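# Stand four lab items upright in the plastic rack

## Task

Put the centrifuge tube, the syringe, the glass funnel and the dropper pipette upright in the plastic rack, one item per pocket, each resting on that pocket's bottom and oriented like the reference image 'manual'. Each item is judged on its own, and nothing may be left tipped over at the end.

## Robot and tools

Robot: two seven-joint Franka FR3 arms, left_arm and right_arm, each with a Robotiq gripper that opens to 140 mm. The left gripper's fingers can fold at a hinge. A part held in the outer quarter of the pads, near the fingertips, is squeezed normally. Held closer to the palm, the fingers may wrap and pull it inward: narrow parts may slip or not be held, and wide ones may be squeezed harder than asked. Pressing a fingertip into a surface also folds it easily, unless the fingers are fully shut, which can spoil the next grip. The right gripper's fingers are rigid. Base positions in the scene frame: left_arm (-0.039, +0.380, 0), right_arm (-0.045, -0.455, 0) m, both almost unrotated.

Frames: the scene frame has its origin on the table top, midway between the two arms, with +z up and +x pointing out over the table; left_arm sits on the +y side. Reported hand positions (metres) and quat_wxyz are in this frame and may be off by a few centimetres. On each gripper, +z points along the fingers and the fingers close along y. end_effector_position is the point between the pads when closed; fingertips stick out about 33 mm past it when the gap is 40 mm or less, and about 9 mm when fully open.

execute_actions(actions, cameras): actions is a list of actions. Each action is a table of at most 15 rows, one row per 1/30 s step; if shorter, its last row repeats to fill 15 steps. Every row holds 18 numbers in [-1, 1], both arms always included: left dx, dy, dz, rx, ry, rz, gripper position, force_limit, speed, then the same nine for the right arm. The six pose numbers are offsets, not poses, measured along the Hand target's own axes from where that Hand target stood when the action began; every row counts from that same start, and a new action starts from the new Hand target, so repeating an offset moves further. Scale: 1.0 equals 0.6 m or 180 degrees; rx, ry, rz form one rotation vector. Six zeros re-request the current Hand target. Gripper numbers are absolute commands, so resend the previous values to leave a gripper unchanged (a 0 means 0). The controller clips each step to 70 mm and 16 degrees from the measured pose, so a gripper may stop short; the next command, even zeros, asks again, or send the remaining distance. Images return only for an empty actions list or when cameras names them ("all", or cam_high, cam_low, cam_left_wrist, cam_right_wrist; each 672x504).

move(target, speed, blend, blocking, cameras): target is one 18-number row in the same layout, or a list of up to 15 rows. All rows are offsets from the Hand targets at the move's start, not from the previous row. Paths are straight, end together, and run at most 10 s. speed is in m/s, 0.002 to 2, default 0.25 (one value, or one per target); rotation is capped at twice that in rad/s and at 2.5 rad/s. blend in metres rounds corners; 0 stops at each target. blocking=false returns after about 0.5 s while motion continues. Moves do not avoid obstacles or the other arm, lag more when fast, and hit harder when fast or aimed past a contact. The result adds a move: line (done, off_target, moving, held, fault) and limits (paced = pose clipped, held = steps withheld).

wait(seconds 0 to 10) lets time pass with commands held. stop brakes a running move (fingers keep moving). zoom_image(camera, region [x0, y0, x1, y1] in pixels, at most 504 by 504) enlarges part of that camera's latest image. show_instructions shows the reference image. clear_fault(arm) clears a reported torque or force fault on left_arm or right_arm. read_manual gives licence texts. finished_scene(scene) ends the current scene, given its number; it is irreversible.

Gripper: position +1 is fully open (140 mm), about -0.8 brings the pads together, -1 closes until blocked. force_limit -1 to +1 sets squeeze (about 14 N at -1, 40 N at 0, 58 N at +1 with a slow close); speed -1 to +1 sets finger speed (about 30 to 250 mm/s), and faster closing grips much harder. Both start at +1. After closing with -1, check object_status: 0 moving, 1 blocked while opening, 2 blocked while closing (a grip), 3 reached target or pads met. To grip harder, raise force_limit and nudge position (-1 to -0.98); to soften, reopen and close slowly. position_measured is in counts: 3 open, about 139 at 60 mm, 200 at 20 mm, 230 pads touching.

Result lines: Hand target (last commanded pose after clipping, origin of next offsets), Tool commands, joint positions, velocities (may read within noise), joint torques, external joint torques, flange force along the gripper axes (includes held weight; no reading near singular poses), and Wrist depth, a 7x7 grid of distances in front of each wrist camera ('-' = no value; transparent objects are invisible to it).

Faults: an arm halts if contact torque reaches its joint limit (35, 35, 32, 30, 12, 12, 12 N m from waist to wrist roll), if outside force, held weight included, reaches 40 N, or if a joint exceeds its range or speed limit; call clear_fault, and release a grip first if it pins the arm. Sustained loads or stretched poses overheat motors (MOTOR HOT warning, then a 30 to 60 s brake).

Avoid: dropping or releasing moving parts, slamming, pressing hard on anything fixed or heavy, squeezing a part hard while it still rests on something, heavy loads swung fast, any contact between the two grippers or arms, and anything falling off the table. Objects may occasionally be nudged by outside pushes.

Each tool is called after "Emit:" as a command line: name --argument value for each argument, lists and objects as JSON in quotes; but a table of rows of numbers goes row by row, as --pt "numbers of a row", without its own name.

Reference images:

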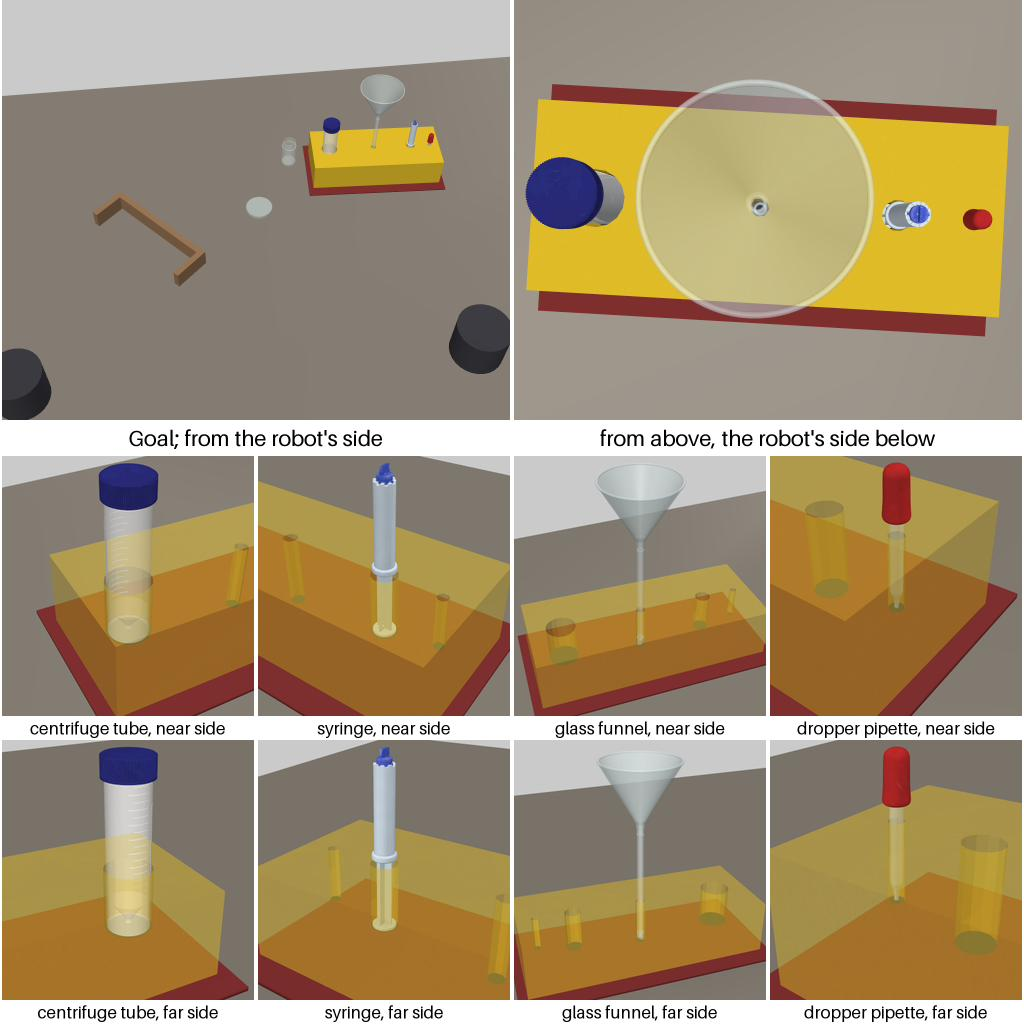

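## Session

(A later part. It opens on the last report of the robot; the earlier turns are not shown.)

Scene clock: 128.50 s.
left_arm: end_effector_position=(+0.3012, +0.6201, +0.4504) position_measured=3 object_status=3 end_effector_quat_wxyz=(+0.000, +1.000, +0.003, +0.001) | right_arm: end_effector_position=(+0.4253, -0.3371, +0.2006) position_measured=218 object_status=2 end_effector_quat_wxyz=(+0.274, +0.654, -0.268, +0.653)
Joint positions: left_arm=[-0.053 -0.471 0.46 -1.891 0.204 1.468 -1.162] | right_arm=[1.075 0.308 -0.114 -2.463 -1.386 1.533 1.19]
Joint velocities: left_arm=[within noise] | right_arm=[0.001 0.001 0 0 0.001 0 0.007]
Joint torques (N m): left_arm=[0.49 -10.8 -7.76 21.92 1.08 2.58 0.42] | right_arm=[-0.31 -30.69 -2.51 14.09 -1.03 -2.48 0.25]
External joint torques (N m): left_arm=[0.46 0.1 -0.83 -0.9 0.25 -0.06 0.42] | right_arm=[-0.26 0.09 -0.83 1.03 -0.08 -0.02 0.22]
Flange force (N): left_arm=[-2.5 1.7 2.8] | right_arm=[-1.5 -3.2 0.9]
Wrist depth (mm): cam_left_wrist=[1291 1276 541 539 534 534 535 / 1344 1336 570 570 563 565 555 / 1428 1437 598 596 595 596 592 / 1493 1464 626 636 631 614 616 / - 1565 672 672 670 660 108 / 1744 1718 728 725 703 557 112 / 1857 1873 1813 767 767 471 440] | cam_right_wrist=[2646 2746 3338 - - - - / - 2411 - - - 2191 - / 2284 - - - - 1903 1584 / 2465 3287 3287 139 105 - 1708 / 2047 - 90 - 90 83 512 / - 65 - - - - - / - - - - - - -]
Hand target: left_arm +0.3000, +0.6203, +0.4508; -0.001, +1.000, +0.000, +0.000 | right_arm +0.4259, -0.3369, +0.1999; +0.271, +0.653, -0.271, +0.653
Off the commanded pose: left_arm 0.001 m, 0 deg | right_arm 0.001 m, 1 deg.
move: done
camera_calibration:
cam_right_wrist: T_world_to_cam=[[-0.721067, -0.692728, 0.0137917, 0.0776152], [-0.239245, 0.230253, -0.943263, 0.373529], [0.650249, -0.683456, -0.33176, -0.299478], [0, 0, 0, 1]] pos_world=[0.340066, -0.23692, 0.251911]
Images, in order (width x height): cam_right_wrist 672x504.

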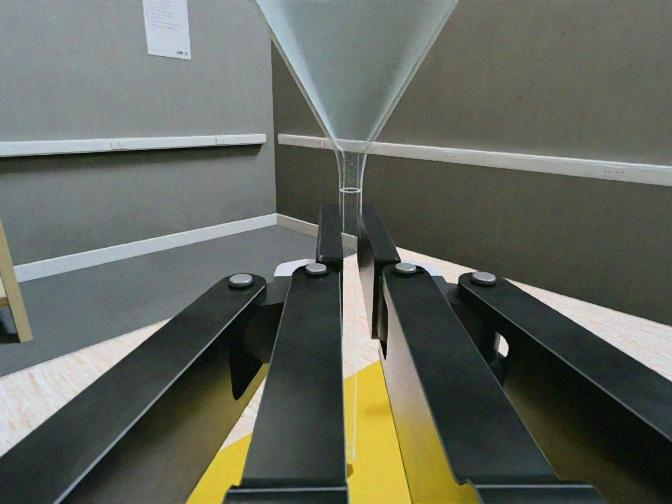

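Emit:
move --target '[0,0,0,0,0,0,1,1,1, -0.01,-0.0025,0,0,0,0,-1,-0.5,-1]' --speed 0.08 --cameras '["cam_right_wrist", "cam_low"]'

Emit:
zoom_image --camera "cam_right_wrist" --region '[320, 380, 400, 504]'

Emit:
zoom_image --camera "cam_low" --region '[120, 160, 300, 300]'

Scene clock: 130.07 s.
left_arm: end_effector_position=(+0.3012, +0.6201, +0.4504) position_measured=3 object_status=3 end_effector_quat_wxyz=(+0.000, +1.000, +0.003, +0.001) | right_arm: end_effector_position=(+0.4265, -0.3356, +0.1947) position_measured=218 object_status=2 end_effector_quat_wxyz=(+0.274, +0.654, -0.267, +0.653)
Joint positions: left_arm=[-0.053 -0.471 0.46 -1.891 0.204 1.468 -1.162] | right_arm=[1.075 0.328 -0.114 -2.453 -1.386 1.537 1.199]
Joint velocities: left_arm=[within noise] | right_arm=[-0.001 0.001 0 0.001 0.001 0.001 0.005]
Joint torques (N m): left_arm=[0.41 -10.85 -7.74 22.02 1.09 2.58 0.41] | right_arm=[-0.59 -31.05 -2.76 13.74 -0.99 -2.46 0.17]
External joint torques (N m): left_arm=[0.39 0.04 -0.8 -0.82 0.26 -0.07 0.41] | right_arm=[-0.65 0.11 -1.08 0.92 -0.07 -0.01 0.13]
Flange force (N): left_arm=[-2.5 1.7 2.6] | right_arm=[-1.4 -3.1 1.8]
Wrist depth (mm): cam_left_wrist=[1283 1262 540 541 536 536 534 / 1352 1328 567 571 564 565 559 / 1437 1455 604 595 596 598 590 / 1544 1464 638 631 633 614 617 / - 1632 672 676 664 664 108 / 1785 1718 716 716 703 561 112 / 1842 1785 1842 762 764 472 438] | cam_right_wrist=[- 2583 - 4821 - - - / 2284 2855 3741 - - - - / 2438 3499 - - - - 1903 / 2465 2781 3390 101 107 2047 - / 2028 - 90 - 90 83 500 / - 65 - - - - - / - - - - - - -]
Hand target: left_arm +0.3000, +0.6203, +0.4508; -0.001, +1.000, +0.000, +0.000 | right_arm +0.4270, -0.3359, +0.1939; +0.271, +0.653, -0.271, +0.653
Off the commanded pose: left_arm 0.001 m, 0 deg | right_arm 0.001 m, 1 deg.
move: done
camera_calibration:
cam_right_wrist: T_world_to_cam=[[-0.720096, -0.693739, 0.0137178, 0.0788389], [-0.239232, 0.229666, -0.943409, 0.367774], [0.651329, -0.682627, -0.331347, -0.301402], [0, 0, 0, 1]] pos_world=[0.341067, -0.235517, 0.246012]
Images, in order (width x height): cam_low 672x504, cam_right_wrist 672x504.

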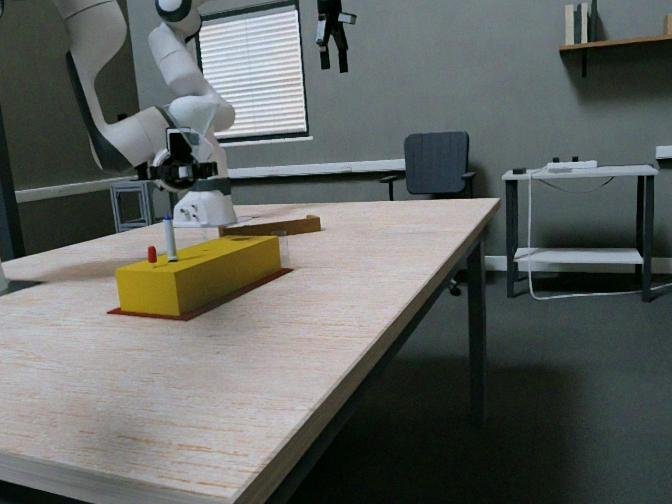

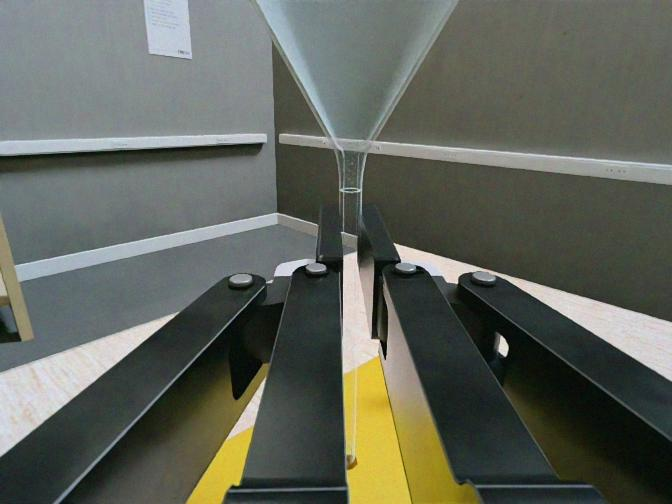

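Scaled by 4.065 from the camera's 672x504 image, which has a finer 960x720 frame.

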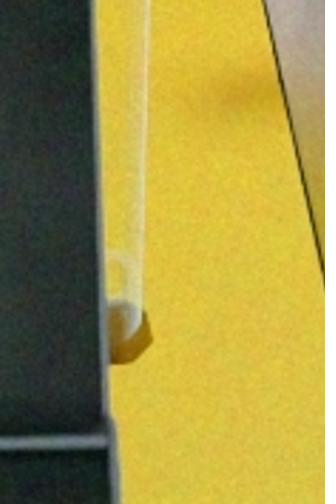

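Scaled by 2.800 from the camera's 672x504 image, which has a finer 960x720 frame.

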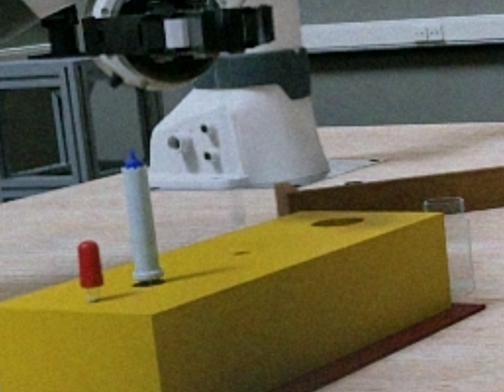

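Emit:
zoom_image --camera "cam_low" --region '[180, 210, 240, 265]'

Scaled by 8.400 from the camera's 672x504 image, which has a finer 960x720 frame.

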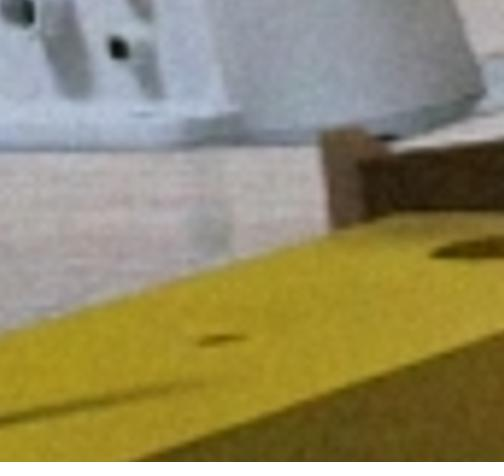

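Emit:
zoom_image --camera "cam_right_wrist" --region '[315, 180, 390, 290]'

Scaled by 4.582 from the camera's 672x504 image, which has a finer 960x720 frame.

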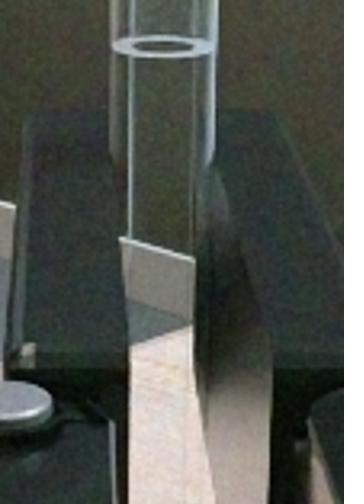

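Emit:
move --target '[0,0,0,0,0,0,1,1,1, -0.0133,0.001,0.0208,0,0,0,-1,-0.5,-1]' --speed 0.1 --cameras '["cam_right_wrist", "cam_low"]'

Emit:
zoom_image --camera "cam_right_wrist" --region '[320, 380, 400, 504]'

Emit:
zoom_image --camera "cam_low" --region '[180, 210, 240, 265]'

Scene clock: 132.90 s.
left_arm: end_effector_position=(+0.3012, +0.6201, +0.4504) position_measured=3 object_status=3 end_effector_quat_wxyz=(+0.000, +1.000, +0.003, +0.001) | right_arm: end_effector_position=(+0.4340, -0.3456, +0.1864) position_measured=218 object_status=2 end_effector_quat_wxyz=(+0.275, +0.653, -0.269, +0.652)
Joint positions: left_arm=[-0.053 -0.471 0.46 -1.891 0.204 1.468 -1.162] | right_arm=[1.058 0.348 -0.129 -2.453 -1.407 1.557 1.216]
Joint velocities: left_arm=[within noise] | right_arm=[0 0 0 -0.001 -0.002 0.002 0.006]
Joint torques (N m): left_arm=[0.47 -10.78 -7.71 21.98 1.09 2.59 0.4] | right_arm=[-0.41 -31.27 -3.09 13.33 -1.26 -2.57 0.12]
External joint torques (N m): left_arm=[0.39 0.13 -0.84 -0.86 0.25 -0.06 0.4] | right_arm=[-0.45 0.1 -1.16 0.82 -0.38 -0.1 0.09]
Flange force (N): left_arm=[-2.3 1.6 2.6] | right_arm=[-1.1 -2.8 2.3]
Wrist depth (mm): cam_left_wrist=[1291 1276 539 538 538 534 538 / 1360 1352 574 568 568 564 556 / 1446 1437 596 595 598 595 589 / 1464 1464 635 638 635 616 612 / - 1587 674 668 670 662 108 / 1757 1680 723 709 707 563 112 / 1857 1888 1828 767 767 470 442] | cam_right_wrist=[2614 2494 3677 - - - - / 2028 3616 - - - - - / 2438 - 3616 - - - 1656 / 2523 2972 3190 139 107 - - / 2047 - 90 - 90 83 484 / - 65 - - - - - / - - - - - - -]
Hand target: left_arm +0.3000, +0.6203, +0.4508; -0.001, +1.000, +0.000, +0.000 | right_arm +0.4354, -0.3451, +0.1859; +0.271, +0.653, -0.271, +0.653
Off the commanded pose: left_arm 0.001 m, 0 deg | right_arm 0.001 m, 1 deg.
move: done
camera_calibration:
cam_right_wrist: T_world_to_cam=[[-0.723081, -0.690632, 0.0134614, 0.0798394], [-0.239055, 0.231908, -0.942906, 0.364548], [0.64808, -0.685015, -0.332787, -0.315067], [0, 0, 0, 1]] pos_world=[0.349066, -0.245227, 0.237809]
Images, in order (width x height): cam_low 672x504, cam_right_wrist 672x504.

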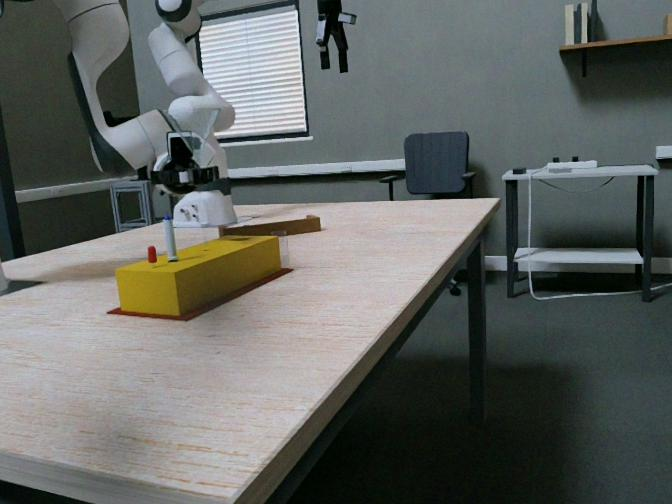

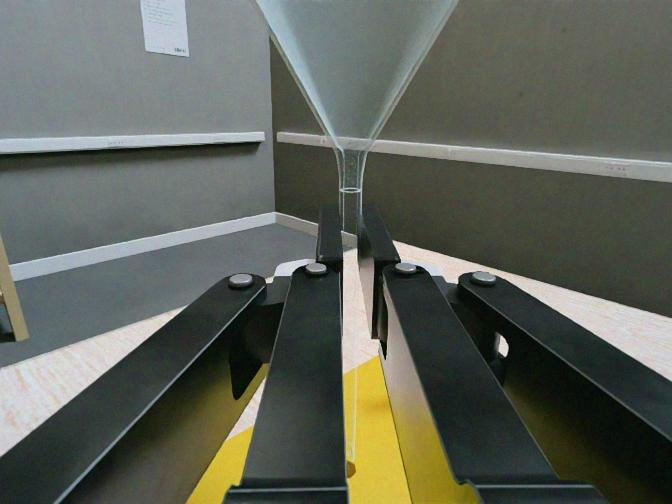

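Scaled by 4.065 from the camera's 672x504 image, which has a finer 960x720 frame.

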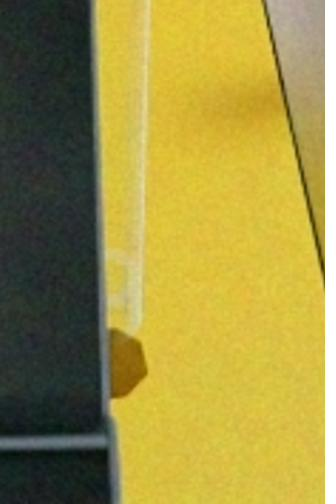

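Scaled by 8.400 from the camera's 672x504 image, which has a finer 960x720 frame.

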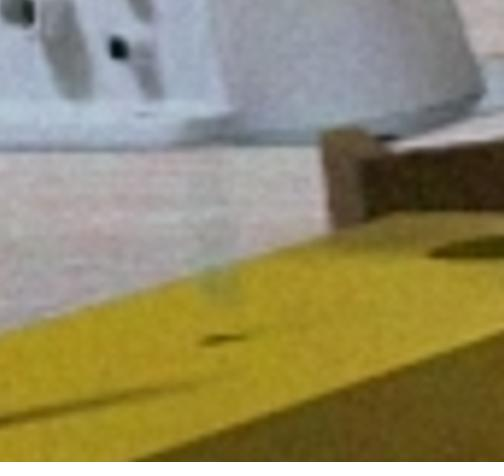

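Emit:
move --target '[0,0,0,0,0,0,1,1,1,-0.009,0,0,0,0,0,-1,-0.5,-1]' --speed 0.06 --cameras '["cam_low","cam_right_wrist"]'

Emit:
zoom_image --camera "cam_right_wrist" --region '[320, 380, 400, 504]'

Emit:
zoom_image --camera "cam_low" --region '[180, 210, 240, 265]'

Scene clock: 134.60 s.
left_arm: end_effector_position=(+0.3012, +0.6201, +0.4504) position_measured=3 object_status=3 end_effector_quat_wxyz=(+0.000, +1.000, +0.003, +0.001) | right_arm: end_effector_position=(+0.4342, -0.3454, +0.1810) position_measured=218 object_status=2 end_effector_quat_wxyz=(+0.275, +0.654, -0.268, +0.652)
Joint positions: left_arm=[-0.053 -0.471 0.46 -1.891 0.204 1.468 -1.162] | right_arm=[1.058 0.364 -0.129 -2.447 -1.407 1.56 1.226]
Joint velocities: left_arm=[within noise] | right_arm=[0.002 0.002 0.001 0.002 0.001 0.001 0.006]
Joint torques (N m): left_arm=[0.47 -10.82 -7.73 21.97 1.09 2.59 0.39] | right_arm=[-0.46 -31.53 -3.25 13.31 -0.94 -2.43 0.3]
External joint torques (N m): left_arm=[0.42 0.21 -0.78 -0.99 0.26 -0.06 0.39] | right_arm=[-0.43 0.14 -1.17 1.04 -0.09 0.06 0.27]
Flange force (N): left_arm=[-2.4 1.6 3.0] | right_arm=[-1.9 -3.3 1.8]
Wrist depth (mm): cam_left_wrist=[1283 1255 539 540 536 539 531 / 1344 1344 570 568 565 565 559 / 1410 1393 601 593 595 600 596 / 1483 1464 633 631 628 621 612 / - 1554 670 670 666 656 108 / 1731 1705 723 714 707 557 113 / 1828 1888 1828 756 767 474 439] | cam_right_wrist=[2170 - - - 2106 - - / 2191 2781 2384 - - - - / 2523 2972 3741 - - 2646 - / 2358 2893 3056 124 107 - - / 1955 - 90 - 90 83 473 / - 65 - - - - - / - - - - - - -]
Hand target: left_arm +0.3000, +0.6203, +0.4508; -0.001, +1.000, +0.000, +0.000 | right_arm +0.4354, -0.3451, +0.1805; +0.271, +0.653, -0.271, +0.653
Off the commanded pose: left_arm 0.001 m, 0 deg | right_arm 0.001 m, 1 deg.
move: done
camera_calibration:
cam_right_wrist: T_world_to_cam=[[-0.722034, -0.691718, 0.0138748, 0.0792564], [-0.239479, 0.231059, -0.943007, 0.359395], [0.649089, -0.684206, -0.332484, -0.317017], [0, 0, 0, 1]] pos_world=[0.349066, -0.245124, 0.232409]
Images, in order (width x height): cam_low 672x504, cam_right_wrist 672x504.

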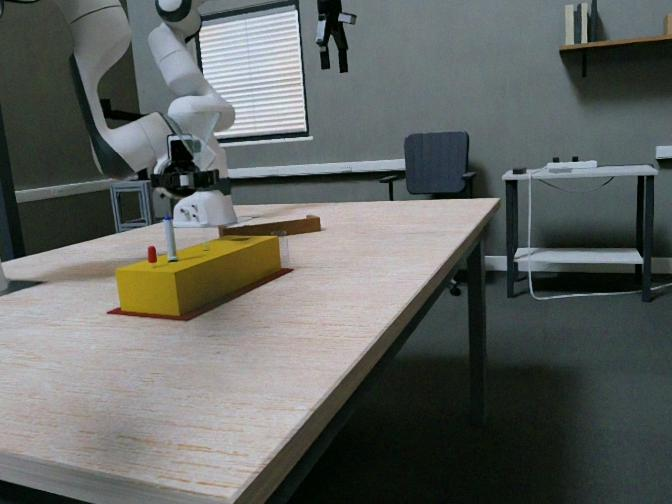

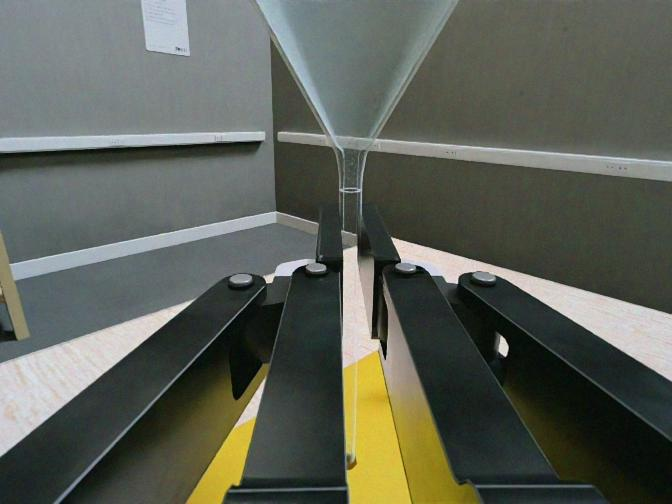

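Scaled by 4.065 from the camera's 672x504 image, which has a finer 960x720 frame.

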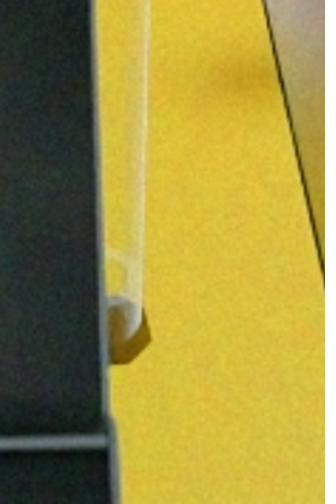

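Scaled by 8.400 from the camera's 672x504 image, which has a finer 960x720 frame.

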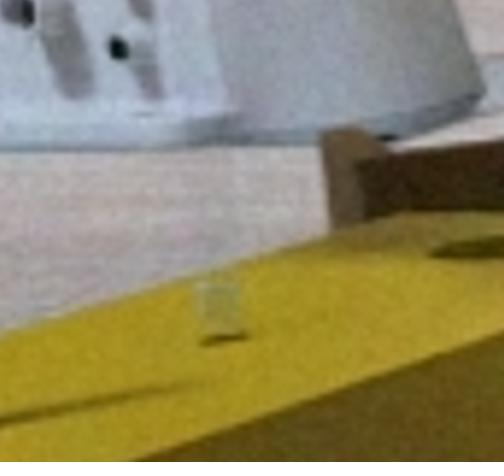

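Emit:
move --target '[0,0,0,0,0,0,1,1,1,-0.013,0,0,0,0,0,-1,-0.5,-1]' --speed 0.05 --cameras '["cam_low","cam_right_wrist"]'

Emit:
zoom_image --camera "cam_right_wrist" --region '[320, 380, 400, 504]'

Emit:
zoom_image --camera "cam_low" --region '[180, 210, 240, 265]'

Scene clock: 135.77 s.
left_arm: end_effector_position=(+0.3012, +0.6201, +0.4504) position_measured=3 object_status=3 end_effector_quat_wxyz=(+0.000, +1.000, +0.003, +0.001) | right_arm: end_effector_position=(+0.4346, -0.3456, +0.1735) position_measured=218 object_status=2 end_effector_quat_wxyz=(+0.275, +0.653, -0.267, +0.653)
Joint positions: left_arm=[-0.053 -0.471 0.46 -1.891 0.204 1.468 -1.162] | right_arm=[1.058 0.388 -0.129 -2.439 -1.407 1.564 1.239]
Joint velocities: left_arm=[within noise] | right_arm=[-0.001 0.001 0.001 0 0 0.001 0.005]
Joint torques (N m): left_arm=[0.47 -10.79 -7.75 22.04 1.09 2.57 0.42] | right_arm=[-0.38 -32.02 -3.08 13.17 -0.98 -2.4 0.21]
External joint torques (N m): left_arm=[0.48 -0.04 -0.8 -0.7 0.27 -0.06 0.42] | right_arm=[-0.41 -0.1 -0.93 1.24 -0.17 0.09 0.18]
Flange force (N): left_arm=[-2.5 1.5 2.3] | right_arm=[-1.3 -3.5 1.6]
Wrist depth (mm): cam_left_wrist=[1262 1291 535 538 540 535 535 / 1321 1328 571 565 565 565 559 / 1446 1402 598 596 595 593 592 / 1513 1455 638 628 628 616 616 / - 1620 670 666 670 660 108 / 1705 1744 730 712 694 560 112 / 1857 1842 1828 749 772 473 439] | cam_right_wrist=[- 2678 3287 - - - - / - 2646 3677 - - 2086 - / - 2712 - - - - - / 2333 2781 3444 139 112 - - / 1854 - 90 - 90 83 458 / - 65 - - - - - / - - - - - - -]
Hand target: left_arm +0.3000, +0.6203, +0.4508; -0.001, +1.000, +0.000, +0.000 | right_arm +0.4354, -0.3451, +0.1727; +0.271, +0.653, -0.271, +0.653
Off the commanded pose: left_arm 0.001 m, 0 deg | right_arm 0.001 m, 1 deg.
move: done
camera_calibration:
cam_right_wrist: T_world_to_cam=[[-0.721469, -0.692283, 0.0150461, 0.0788418], [-0.239407, 0.228994, -0.943529, 0.351933], [0.649743, -0.684329, -0.330949, -0.320479], [0, 0, 0, 1]] pos_world=[0.349366, -0.245323, 0.22481]
Images, in order (width x height): cam_low 672x504, cam_right_wrist 672x504.

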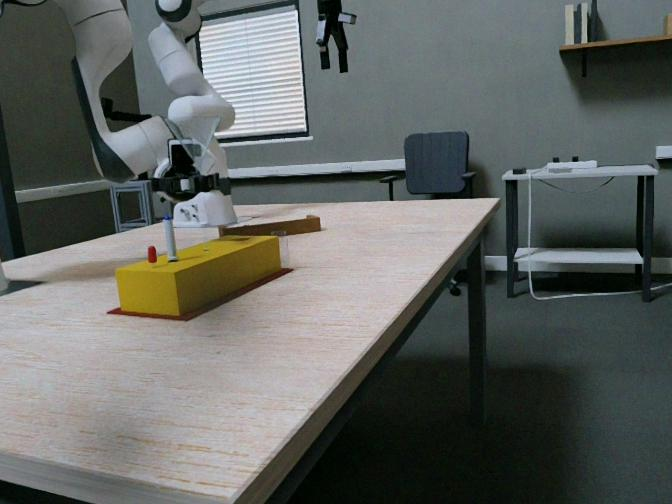

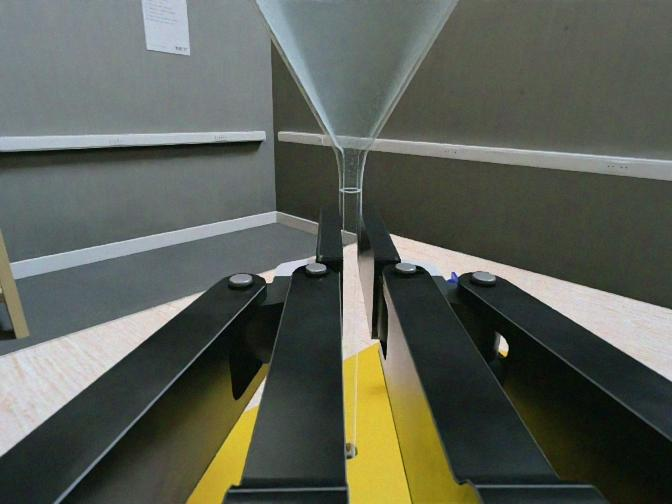

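Scaled by 4.065 from the camera's 672x504 image, which has a finer 960x720 frame.

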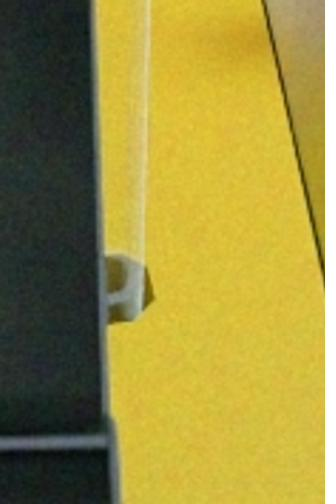

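Scaled by 8.400 from the camera's 672x504 image, which has a finer 960x720 frame.

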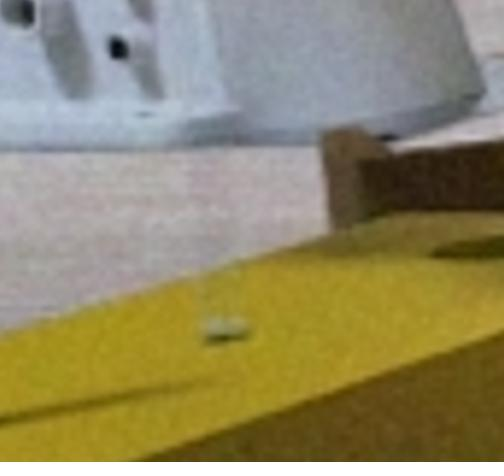

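Emit:
move --target '[0,0,0,0,0,0,1,1,1,-0.01,0,0,0,0,0,-1,-0.5,-1]' --speed 0.05 --cameras '["cam_right_wrist"]'

Emit:
zoom_image --camera "cam_right_wrist" --region '[320, 380, 400, 504]'

Scene clock: 136.80 s.
left_arm: end_effector_position=(+0.3012, +0.6201, +0.4504) position_measured=3 object_status=3 end_effector_quat_wxyz=(+0.000, +1.000, +0.003, +0.001) | right_arm: end_effector_position=(+0.4350, -0.3455, +0.1677) position_measured=218 object_status=2 end_effector_quat_wxyz=(+0.275, +0.653, -0.267, +0.653)
Joint positions: left_arm=[-0.053 -0.471 0.46 -1.891 0.204 1.468 -1.162] | right_arm=[1.057 0.406 -0.129 -2.433 -1.407 1.568 1.25]
Joint velocities: left_arm=[within noise] | right_arm=[0 0.001 0 0.002 0.001 0 0.005]
Joint torques (N m): left_arm=[0.5 -10.79 -7.69 22 1.11 2.58 0.45] | right_arm=[-0.39 -32.23 -2.9 13.05 -1 -2.4 0.26]
External joint torques (N m): left_arm=[0.41 0.1 -0.84 -0.84 0.27 -0.06 0.45] | right_arm=[-0.36 -0.06 -0.6 1.4 -0.22 0.1 0.23]
Flange force (N): left_arm=[-2.4 1.6 2.6] | right_arm=[-1.8 -3.9 1.2]
Wrist depth (mm): cam_left_wrist=[1276 1262 535 534 539 534 533 / 1352 1360 564 563 565 561 561 / 1428 1410 601 598 598 593 590 / 1474 1503 631 631 636 616 616 / - 1576 674 666 670 662 107 / 1718 1718 728 714 701 560 112 / 1842 1873 1771 759 759 470 440] | cam_right_wrist=[2438 2523 - - - - - / 2170 2411 - - - - - / - - - - - 2127 - / 2127 2818 3338 139 116 - - / 1937 - 89 - 90 83 449 / - 65 - - - - - / - - - - - - -]
Hand target: left_arm +0.3000, +0.6203, +0.4508; -0.001, +1.000, +0.000, +0.000 | right_arm +0.4354, -0.3451, +0.1667; +0.271, +0.653, -0.271, +0.653
Off the commanded pose: left_arm 0.001 m, 0 deg | right_arm 0.001 m, 1 deg.
move: done
camera_calibration:
cam_right_wrist: T_world_to_cam=[[-0.720833, -0.69294, 0.0152973, 0.078779], [-0.239378, 0.22818, -0.943733, 0.34625], [0.65046, -0.683936, -0.330354, -0.322841], [0, 0, 0, 1]] pos_world=[0.349666, -0.245221, 0.218911]
Images, in order (width x height): cam_right_wrist 672x504.

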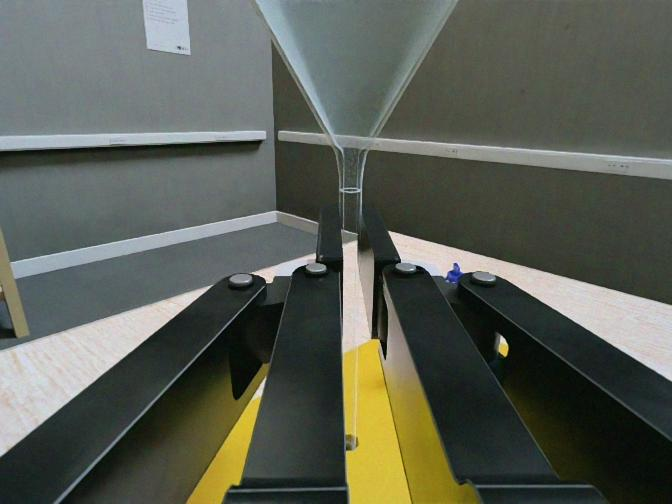

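Scaled by 4.065 from the camera's 672x504 image, which has a finer 960x720 frame.

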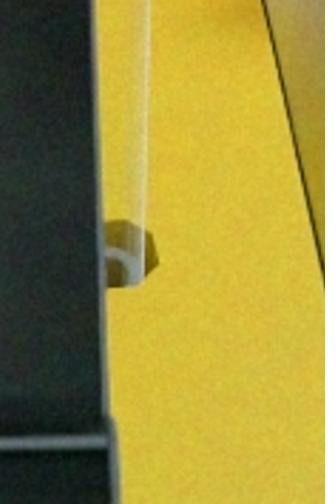

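Emit:
move --pt "0 0 0 0 0 0 1 1 1 0 0.0015 0 0 0 0 -1 -0.5 -1" --pt "0 0 0 0 0 0 1 1 1 -0.02 0.0015 0 0 0 0 -1 -0.5 -1" --speed 0.05 --blend 0.003 --cameras '["cam_right_wrist"]'

Emit:
zoom_image --camera "cam_right_wrist" --region '[320, 380, 400, 504]'

Scene clock: 138.43 s.
left_arm: end_effector_position=(+0.3012, +0.6201, +0.4504) position_measured=3 object_status=3 end_effector_quat_wxyz=(+0.000, +1.000, +0.003, +0.001) | right_arm: end_effector_position=(+0.4348, -0.3458, +0.1559) position_measured=218 object_status=2 end_effector_quat_wxyz=(+0.274, +0.653, -0.267, +0.653)
Joint positions: left_arm=[-0.053 -0.471 0.46 -1.891 0.204 1.468 -1.162] | right_arm=[1.057 0.44 -0.129 -2.421 -1.405 1.575 1.272]
Joint velocities: left_arm=[within noise] | right_arm=[0.001 0.001 -0.001 -0.001 0 0 0.005]
Joint torques (N m): left_arm=[0.49 -10.83 -7.71 21.96 1.08 2.6 0.44] | right_arm=[-0.35 -32.85 -2.98 12.46 -0.63 -2.45 0.17]
External joint torques (N m): left_arm=[0.43 0.18 -0.8 -0.94 0.26 -0.05 0.44] | right_arm=[-0.37 -0.13 -0.53 1.29 0.09 0.07 0.14]
Flange force (N): left_arm=[-2.3 1.5 2.9] | right_arm=[-1.4 -3.5 0.5]
Wrist depth (mm): cam_left_wrist=[1269 1283 539 539 536 538 535 / 1328 1344 567 570 567 564 556 / 1464 1419 600 596 593 593 589 / 1464 1483 635 633 631 611 614 / - 1576 670 676 670 666 108 / 1718 1680 730 721 709 563 112 / 1828 1828 1873 756 764 474 440] | cam_right_wrist=[2237 - 2818 - - - - / 2411 2818 3099 - - - - / - - - - - 1839 - / 2106 2818 3144 124 112 574 - / 405 - 90 - 90 83 430 / - - - - - - - / - - - - - - -]
Hand target: left_arm +0.3000, +0.6203, +0.4508; -0.001, +1.000, +0.000, +0.000 | right_arm +0.4348, -0.3458, +0.1547; +0.271, +0.653, -0.271, +0.653
Off the commanded pose: left_arm 0.001 m, 0 deg | right_arm 0.001 m, 1 deg.
move: done; blend cut to 0.0004 m at target 1
camera_calibration:
cam_right_wrist: T_world_to_cam=[[-0.719846, -0.693978, 0.0146893, 0.0779278], [-0.239083, 0.228016, -0.943848, 0.334943], [0.65166, -0.682937, -0.330055, -0.327152], [0, 0, 0, 1]] pos_world=[0.349367, -0.245717, 0.207013]
Images, in order (width x height): cam_right_wrist 672x504.

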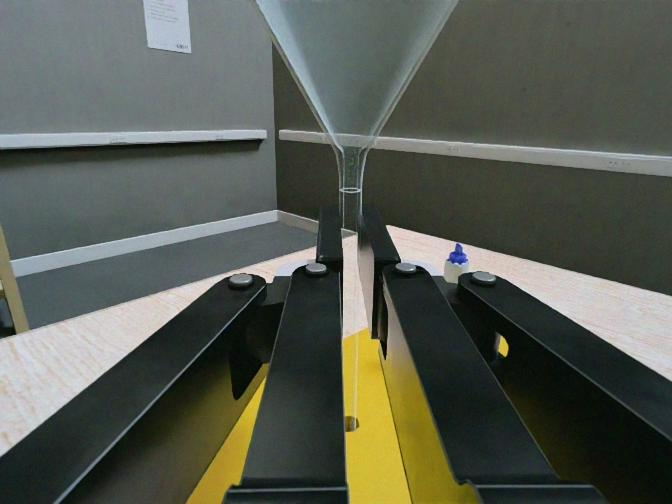

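Scaled by 4.065 from the camera's 672x504 image, which has a finer 960x720 frame.

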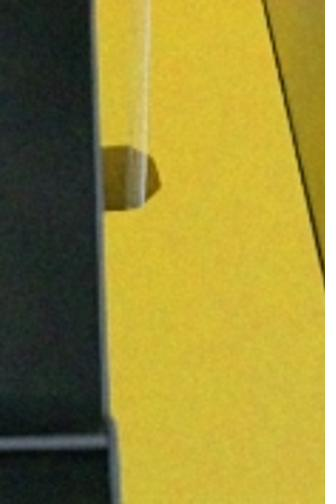

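Emit:
move --pt "0 0 0 0 0 0 1 1 1 -0.025 0.001 0 0 0 0 -1 -0.5 -1" --speed 0.05

Emit:
move --pt "0 0 0 0 0 0 1 1 1 -0.01 0 0 0 0 0 -1 -0.5 -1" --speed 0.03

Scene clock: 139.80 s.
left_arm: end_effector_position=(+0.3012, +0.6201, +0.4504) position_measured=3 object_status=3 end_effector_quat_wxyz=(+0.000, +1.000, +0.003, +0.001) | right_arm: end_effector_position=(+0.4344, -0.3462, +0.1409) position_measured=218 object_status=2 end_effector_quat_wxyz=(+0.274, +0.653, -0.267, +0.653)
Joint positions: left_arm=[-0.053 -0.471 0.46 -1.891 0.204 1.468 -1.162] | right_arm=[1.056 0.485 -0.128 -2.403 -1.402 1.583 1.298]
Joint velocities: left_arm=[within noise] | right_arm=[-0.002 0 0.001 0 0.001 -0.001 0.004]
Joint torques (N m): left_arm=[0.46 -10.87 -7.76 21.94 1.09 2.59 0.41] | right_arm=[-0.42 -33.49 -3.19 11.85 -0.56 -2.48 0.15]
External joint torques (N m): left_arm=[0.51 0 -0.73 -0.9 0.28 -0.06 0.41] | right_arm=[-0.39 -0.01 -0.47 1.17 0.12 0.07 0.12]
Flange force (N): left_arm=[-2.8 1.7 3.0] | right_arm=[-1.7 -3.3 0.4]
Wrist depth (mm): cam_left_wrist=[1269 1255 540 540 538 534 534 / 1344 1368 567 565 565 564 556 / 1410 1428 598 600 596 600 596 / 1474 1474 629 626 626 617 612 / - 1632 670 670 666 662 107 / 1731 1692 732 716 699 560 112 / 1799 1813 1813 777 767 469 440] | cam_right_wrist=[2170 2358 3338 2438 - - - / 2284 2494 4520 - - - - / - - 3013 - - - 2237 / 2712 2614 3444 125 212 546 - / 400 - 90 - 90 83 395 / - 65 - - - - - / - - - - - - -]
Hand target: left_arm +0.3000, +0.6203, +0.4508; -0.001, +1.000, +0.000, +0.000 | right_arm +0.4343, -0.3462, +0.1397; +0.271, +0.653, -0.271, +0.653
Off the commanded pose: left_arm 0.001 m, 0 deg | right_arm 0.001 m, 1 deg.
move: done

Scene clock: 140.63 s.
left_arm: end_effector_position=(+0.3012, +0.6201, +0.4504) position_measured=3 object_status=3 end_effector_quat_wxyz=(+0.000, +1.000, +0.003, +0.001) | right_arm: end_effector_position=(+0.4345, -0.3464, +0.1350) position_measured=218 object_status=2 end_effector_quat_wxyz=(+0.274, +0.653, -0.267, +0.654)
Joint positions: left_arm=[-0.053 -0.471 0.46 -1.891 0.204 1.468 -1.162] | right_arm=[1.056 0.503 -0.128 -2.395 -1.401 1.586 1.308]
Joint velocities: left_arm=[within noise] | right_arm=[0.001 0.002 -0.001 -0.001 0.002 0 0.005]
Joint torques (N m): left_arm=[0.47 -10.81 -7.71 22.01 1.08 2.57 0.41] | right_arm=[-0.31 -33.65 -3.35 11.62 -0.5 -2.47 0.19]
External joint torques (N m): left_arm=[0.42 0.1 -0.82 -0.82 0.25 -0.07 0.41] | right_arm=[-0.34 0.18 -0.59 1.14 0.15 0.09 0.16]
Flange force (N): left_arm=[-2.3 1.6 2.5] | right_arm=[-2.4 -3.4 0.5]
Wrist depth (mm): cam_left_wrist=[1276 1283 534 538 536 540 534 / 1368 1360 560 564 564 564 557 / 1402 1419 596 595 593 600 598 / 1483 1483 631 629 633 621 616 / - 1587 670 674 672 660 107 / 1731 1692 725 718 699 560 112 / 1828 1857 1828 759 762 472 440] | cam_right_wrist=[- 3287 4821 - - - - / 3287 2746 3144 - - - - / - 3557 - - - - 1990 / 2411 3287 3190 124 210 532 484 / 385 - 90 - 90 83 385 / - 65 - - - - - / - - - - - - -]
Hand target: left_arm +0.3000, +0.6203, +0.4508; -0.001, +1.000, +0.000, +0.000 | right_arm +0.4343, -0.3462, +0.1337; +0.271, +0.653, -0.271, +0.653
Off the commanded pose: left_arm 0.001 m, 0 deg | right_arm 0.001 m, 1 deg.
move: done

Emit:
move --pt "0 0 0 0 0 0 1 1 1 -0.01 0 0 0 0 0 -1 -0.5 -1" --speed 0.03

Emit:
move --pt "0 0 0 0 0 0 1 1 1 -0.0067 0 0 0 0 0 -1 -0.5 -1" --speed 0.03

Scene clock: 141.63 s.
left_arm: end_effector_position=(+0.3012, +0.6201, +0.4504) position_measured=3 object_status=3 end_effector_quat_wxyz=(+0.000, +1.000, +0.003, +0.001) | right_arm: end_effector_position=(+0.4346, -0.3465, +0.1291) position_measured=218 object_status=2 end_effector_quat_wxyz=(+0.274, +0.653, -0.267, +0.654)
Joint positions: left_arm=[-0.053 -0.471 0.46 -1.891 0.204 1.468 -1.162] | right_arm=[1.055 0.521 -0.128 -2.387 -1.399 1.59 1.317]
Joint velocities: left_arm=[within noise] | right_arm=[0 -0.001 0.001 0.001 0.001 0.001 0.005]
Joint torques (N m): left_arm=[0.5 -10.78 -7.74 21.98 1.06 2.6 0.4] | right_arm=[-0.32 -34.01 -3.31 11.4 -0.49 -2.48 0.21]
External joint torques (N m): left_arm=[0.54 0.04 -0.74 -0.81 0.25 -0.04 0.4] | right_arm=[-0.4 -0.15 -0.51 1.26 0.13 0.06 0.18]
Flange force (N): left_arm=[-2.5 1.5 2.6] | right_arm=[-1.6 -3.3 0.4]
Wrist depth (mm): cam_left_wrist=[1283 1255 540 536 538 531 536 / 1352 1360 568 567 568 563 564 / 1419 1419 593 601 596 604 595 / 1493 1464 640 633 628 616 612 / - 1554 680 674 670 662 107 / 1744 1718 730 716 701 557 112 / 1842 1842 1842 764 756 472 440] | cam_right_wrist=[2333 2523 2552 - - 1736 - / 2855 2712 3390 3056 2237 - - / 2260 2855 4172 - - - 1793 / 2237 2855 3013 124 210 506 468 / 373 - 90 - 90 83 370 / - 65 - - - - - / - - - - - - -]
Hand target: left_arm +0.3000, +0.6203, +0.4508; -0.001, +1.000, +0.000, +0.000 | right_arm +0.4343, -0.3462, +0.1277; +0.271, +0.653, -0.271, +0.653
Off the commanded pose: left_arm 0.001 m, 0 deg | right_arm 0.001 m, 1 deg.
move: done

Scene clock: 142.33 s.
left_arm: end_effector_position=(+0.3012, +0.6201, +0.4504) position_measured=3 object_status=3 end_effector_quat_wxyz=(+0.000, +1.000, +0.003, +0.001) | right_arm: end_effector_position=(+0.4347, -0.3465, +0.1255) position_measured=218 object_status=2 end_effector_quat_wxyz=(+0.274, +0.653, -0.267, +0.654)
Joint positions: left_arm=[-0.053 -0.471 0.46 -1.891 0.204 1.468 -1.162] | right_arm=[1.055 0.533 -0.128 -2.381 -1.398 1.591 1.323]
Joint velocities: left_arm=[within noise] | right_arm=[0 -0.001 0 0.002 0.002 0 0.004]
Joint torques (N m): left_arm=[0.51 -10.82 -7.71 21.94 1.08 2.59 0.38] | right_arm=[-0.38 -33.83 -3.23 11.05 -0.43 -2.27 0.29]
External joint torques (N m): left_arm=[0.52 -0.01 -0.74 -0.84 0.26 -0.06 0.38] | right_arm=[-0.44 0.32 -0.35 1.01 0.18 0.29 0.26]
Flange force (N): left_arm=[-2.7 1.7 2.8] | right_arm=[-3.0 -3.1 0.5]
Wrist depth (mm): cam_left_wrist=[1262 1248 541 534 539 535 534 / 1360 1321 565 564 565 564 556 / 1428 1419 600 598 595 593 596 / 1503 1483 636 631 629 617 612 / - 1576 674 670 668 658 107 / 1757 1692 718 714 716 560 112 / 1842 1873 1828 769 756 475 439] | cam_right_wrist=[2646 - 4428 3287 - - - / 2284 3444 3190 3013 - - - / - 2818 - - - - 1619 / 2646 3013 3190 125 209 493 462 / 367 - 90 - 90 83 364 / - 65 - - - - - / - - - - - - -]
Hand target: left_arm +0.3000, +0.6203, +0.4508; -0.001, +1.000, +0.000, +0.000 | right_arm +0.4344, -0.3462, +0.1237; +0.271, +0.653, -0.271, +0.653
Off the commanded pose: left_arm 0.001 m, 0 deg | right_arm 0.002 m, 1 deg.
move: done

Emit:
move --pt "0 0 0 0 0 0 1 1 1 -0.005 0 0 0 0 0 -1 -0.5 -1" --speed 0.03 --cameras '["cam_high","cam_right_wrist"]'

Scene clock: 143.13 s.
left_arm: end_effector_position=(+0.3012, +0.6201, +0.4504) position_measured=3 object_status=3 end_effector_quat_wxyz=(+0.000, +1.000, +0.003, +0.001) | right_arm: end_effector_position=(+0.4353, -0.3466, +0.1245) position_measured=218 object_status=2 end_effector_quat_wxyz=(+0.274, +0.651, -0.267, +0.655)
Joint positions: left_arm=[-0.053 -0.471 0.46 -1.891 0.204 1.468 -1.162] | right_arm=[1.055 0.54 -0.128 -2.377 -1.398 1.589 1.327]
Joint torques (N m): left_arm=[0.47 -10.83 -7.75 21.94 1.08 2.59 0.35] | right_arm=[-0.45 -32.41 -2.54 10.97 -0.33 -1.23 0.26]
External joint torques (N m): left_arm=[0.41 0.12 -0.85 -0.93 0.26 -0.06 0.35] | right_arm=[-0.46 1.85 0.43 0.95 0.28 1.33 0.23]
Flange force (N): left_arm=[-2.5 1.9 2.9] | right_arm=[-8.1 -4.8 0.4]
Wrist depth (mm): cam_left_wrist=[1269 1269 536 539 535 536 534 / 1352 1344 568 568 564 563 556 / 1410 1410 598 598 598 598 598 / 1483 1455 631 629 636 614 611 / - 1587 676 672 670 662 107 / 1705 1680 725 714 707 557 112 / 1813 1857 1842 772 767 472 441] | cam_right_wrist=[2127 2614 - - - - - / 2411 2678 2932 - - - 1870 / 2384 3099 3444 - - 2494 1736 / 2855 2781 3144 124 126 496 484 / 367 - 90 - 90 83 361 / - 65 - - - - - / - - - - - - -]
Hand target: left_arm +0.3000, +0.6203, +0.4508; -0.001, +1.000, +0.000, +0.000 | right_arm +0.4344, -0.3462, +0.1207; +0.271, +0.653, -0.271, +0.653
Off the commanded pose: left_arm 0.001 m, 0 deg | right_arm 0.004 m, 1 deg.
move: off_target (right_arm)
camera_calibration:
cam_right_wrist: T_world_to_cam=[[-0.720897, -0.692932, 0.0123425, 0.079301], [-0.234437, 0.227062, -0.945242, 0.303324], [0.652186, -0.684316, -0.326137, -0.33946], [0, 0, 0, 1]] pos_world=[0.349669, -0.246221, 0.175025]
Images, in order (width x height): cam_high 672x504, cam_right_wrist 672x504.

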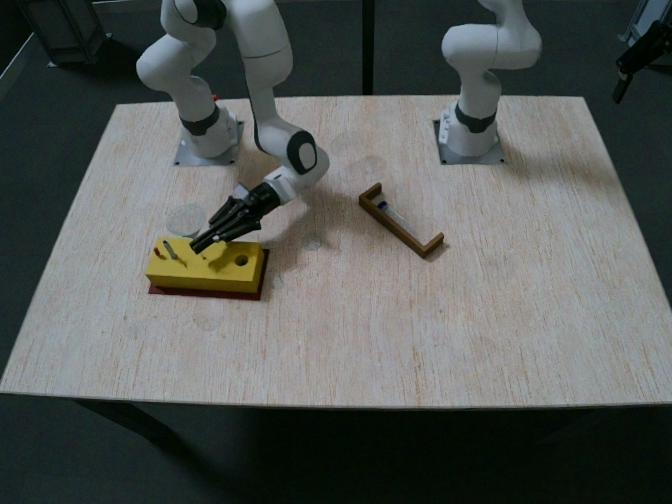

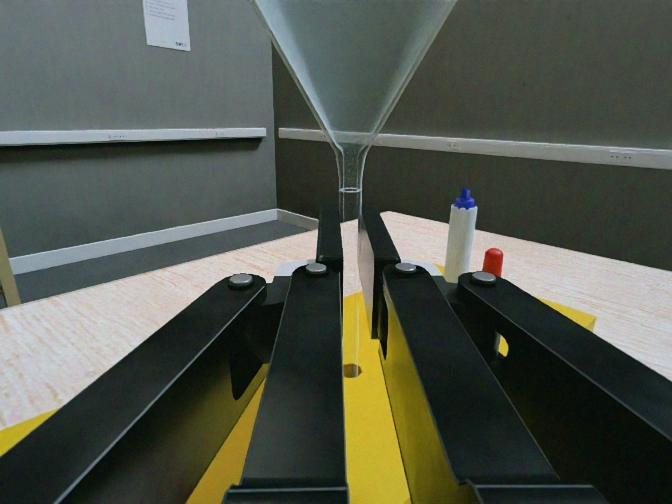

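Emit:
move --pt "0 0 0 0 0 0 1 1 1 0.0055 0 0 0 0 0 -1 -0.5 -1" --speed 0.03

Emit:
move --pt "0 0 0 0 0 0 1 1 1 0 0 0 0 0 0 -0.45 -0.5 -0.6" --speed 0.05 --cameras '["cam_right_wrist"]'

Scene clock: 144.27 s.
left_arm: end_effector_position=(+0.3012, +0.6201, +0.4504) position_measured=3 object_status=3 end_effector_quat_wxyz=(+0.000, +1.000, +0.003, +0.001) | right_arm: end_effector_position=(+0.4351, -0.3467, +0.1256) position_measured=218 object_status=2 end_effector_quat_wxyz=(+0.274, +0.651, -0.269, +0.655)
Joint positions: left_arm=[-0.053 -0.471 0.46 -1.891 0.204 1.468 -1.162] | right_arm=[1.054 0.535 -0.128 -2.379 -1.398 1.589 1.328]
Joint torques (N m): left_arm=[0.46 -10.83 -7.77 22.03 1.1 2.61 0.42] | right_arm=[-0.42 -35.44 -3.01 10.68 -0.75 -2.17 0.09]
External joint torques (N m): left_arm=[0.46 0.06 -0.79 -0.83 0.27 -0.04 0.42] | right_arm=[-0.44 -1.19 -0.08 0.59 -0.13 0.39 0.06]
Flange force (N): left_arm=[-2.5 1.6 2.7] | right_arm=[2.5 -0.2 1.3]
Wrist depth (mm): cam_left_wrist=[1262 1269 538 536 538 536 535 / 1352 1336 571 565 564 563 557 / 1410 1428 601 595 595 593 595 / 1493 1464 633 628 624 623 612 / - 1565 668 672 668 658 107 / 1744 1705 725 705 703 564 112 / 1857 1857 1842 764 756 471 439] | cam_right_wrist=[2333 - 3144 - 2411 - - / 2284 2614 3741 3238 2614 - - / 2214 2855 3616 2438 - 2646 1722 / 2438 2818 2855 124 208 501 450 / 368 - 90 - 90 83 385 / - 65 - - - - - / - - - - - - -]
Hand target: left_arm +0.3000, +0.6203, +0.4508; -0.001, +1.000, +0.000, +0.000 | right_arm +0.4343, -0.3462, +0.1240; +0.271, +0.653, -0.271, +0.653
Off the commanded pose: left_arm 0.001 m, 0 deg | right_arm 0.002 m, 0 deg.
move: done

Scene clock: 144.83 s.
left_arm: end_effector_position=(+0.3012, +0.6201, +0.4504) position_measured=3 object_status=3 end_effector_quat_wxyz=(+0.000, +1.000, +0.003, +0.001) | right_arm: end_effector_position=(+0.4349, -0.3461, +0.1252) position_measured=186 object_status=3 end_effector_quat_wxyz=(+0.273, +0.652, -0.269, +0.654)
Joint positions: left_arm=[-0.053 -0.471 0.46 -1.891 0.204 1.468 -1.162] | right_arm=[1.054 0.535 -0.127 -2.379 -1.398 1.59 1.328]
Joint torques (N m): left_arm=[0.51 -10.82 -7.72 22.01 1.09 2.59 0.4] | right_arm=[-0.25 -35.39 -3.31 10.53 -0.61 -2.39 0.11]
External joint torques (N m): left_arm=[0.47 0 -0.84 -0.8 0.26 -0.06 0.4] | right_arm=[-0.35 -1.17 -0.47 0.46 0 0.16 0.08]
Flange force (N): left_arm=[-2.6 1.8 2.6] | right_arm=[2.7 0.2 1.2]
Wrist depth (mm): cam_left_wrist=[1262 1276 543 540 533 533 533 / 1336 1336 565 567 561 567 556 / 1419 1446 598 600 593 593 596 / 1474 1493 638 629 631 619 614 / - 1544 670 672 668 662 107 / 1757 1718 735 714 701 559 112 / 1842 1813 1813 767 767 471 438] | cam_right_wrist=[2127 2523 - - - - - / - 2893 3557 - 1839 1750 - / 2855 - 3144 - - 2494 1682 / 2411 3190 3013 480 120 538 494 / 371 - - 206 90 83 385 / - 65 - 164 - 76 - / - - - 130 - - -]
Hand target: left_arm +0.3000, +0.6203, +0.4508; -0.001, +1.000, +0.000, +0.000 | right_arm +0.4343, -0.3462, +0.1240; +0.271, +0.653, -0.271, +0.653
Off the commanded pose: left_arm 0.001 m, 0 deg | right_arm 0.001 m, 0 deg.
move: done
camera_calibration:
cam_right_wrist: T_world_to_cam=[[-0.720913, -0.692967, 0.00903349, 0.0797903], [-0.234403, 0.231548, -0.944162, 0.305243], [0.652181, -0.682776, -0.329359, -0.337786], [0, 0, 0, 1]] pos_world=[0.349369, -0.246019, 0.176225]
Images, in order (width x height): cam_right_wrist 672x504.

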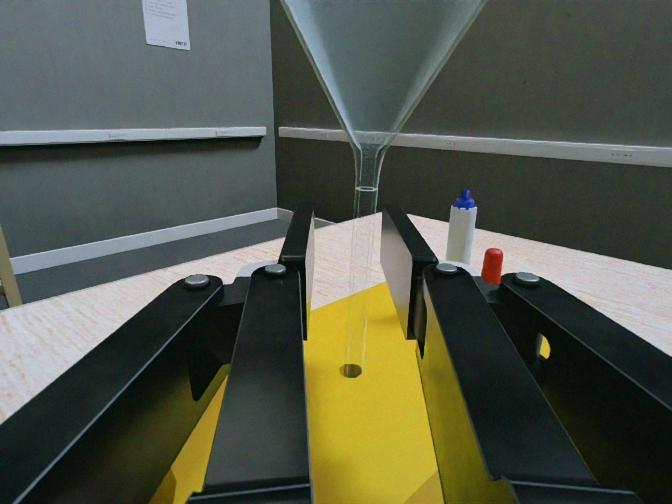

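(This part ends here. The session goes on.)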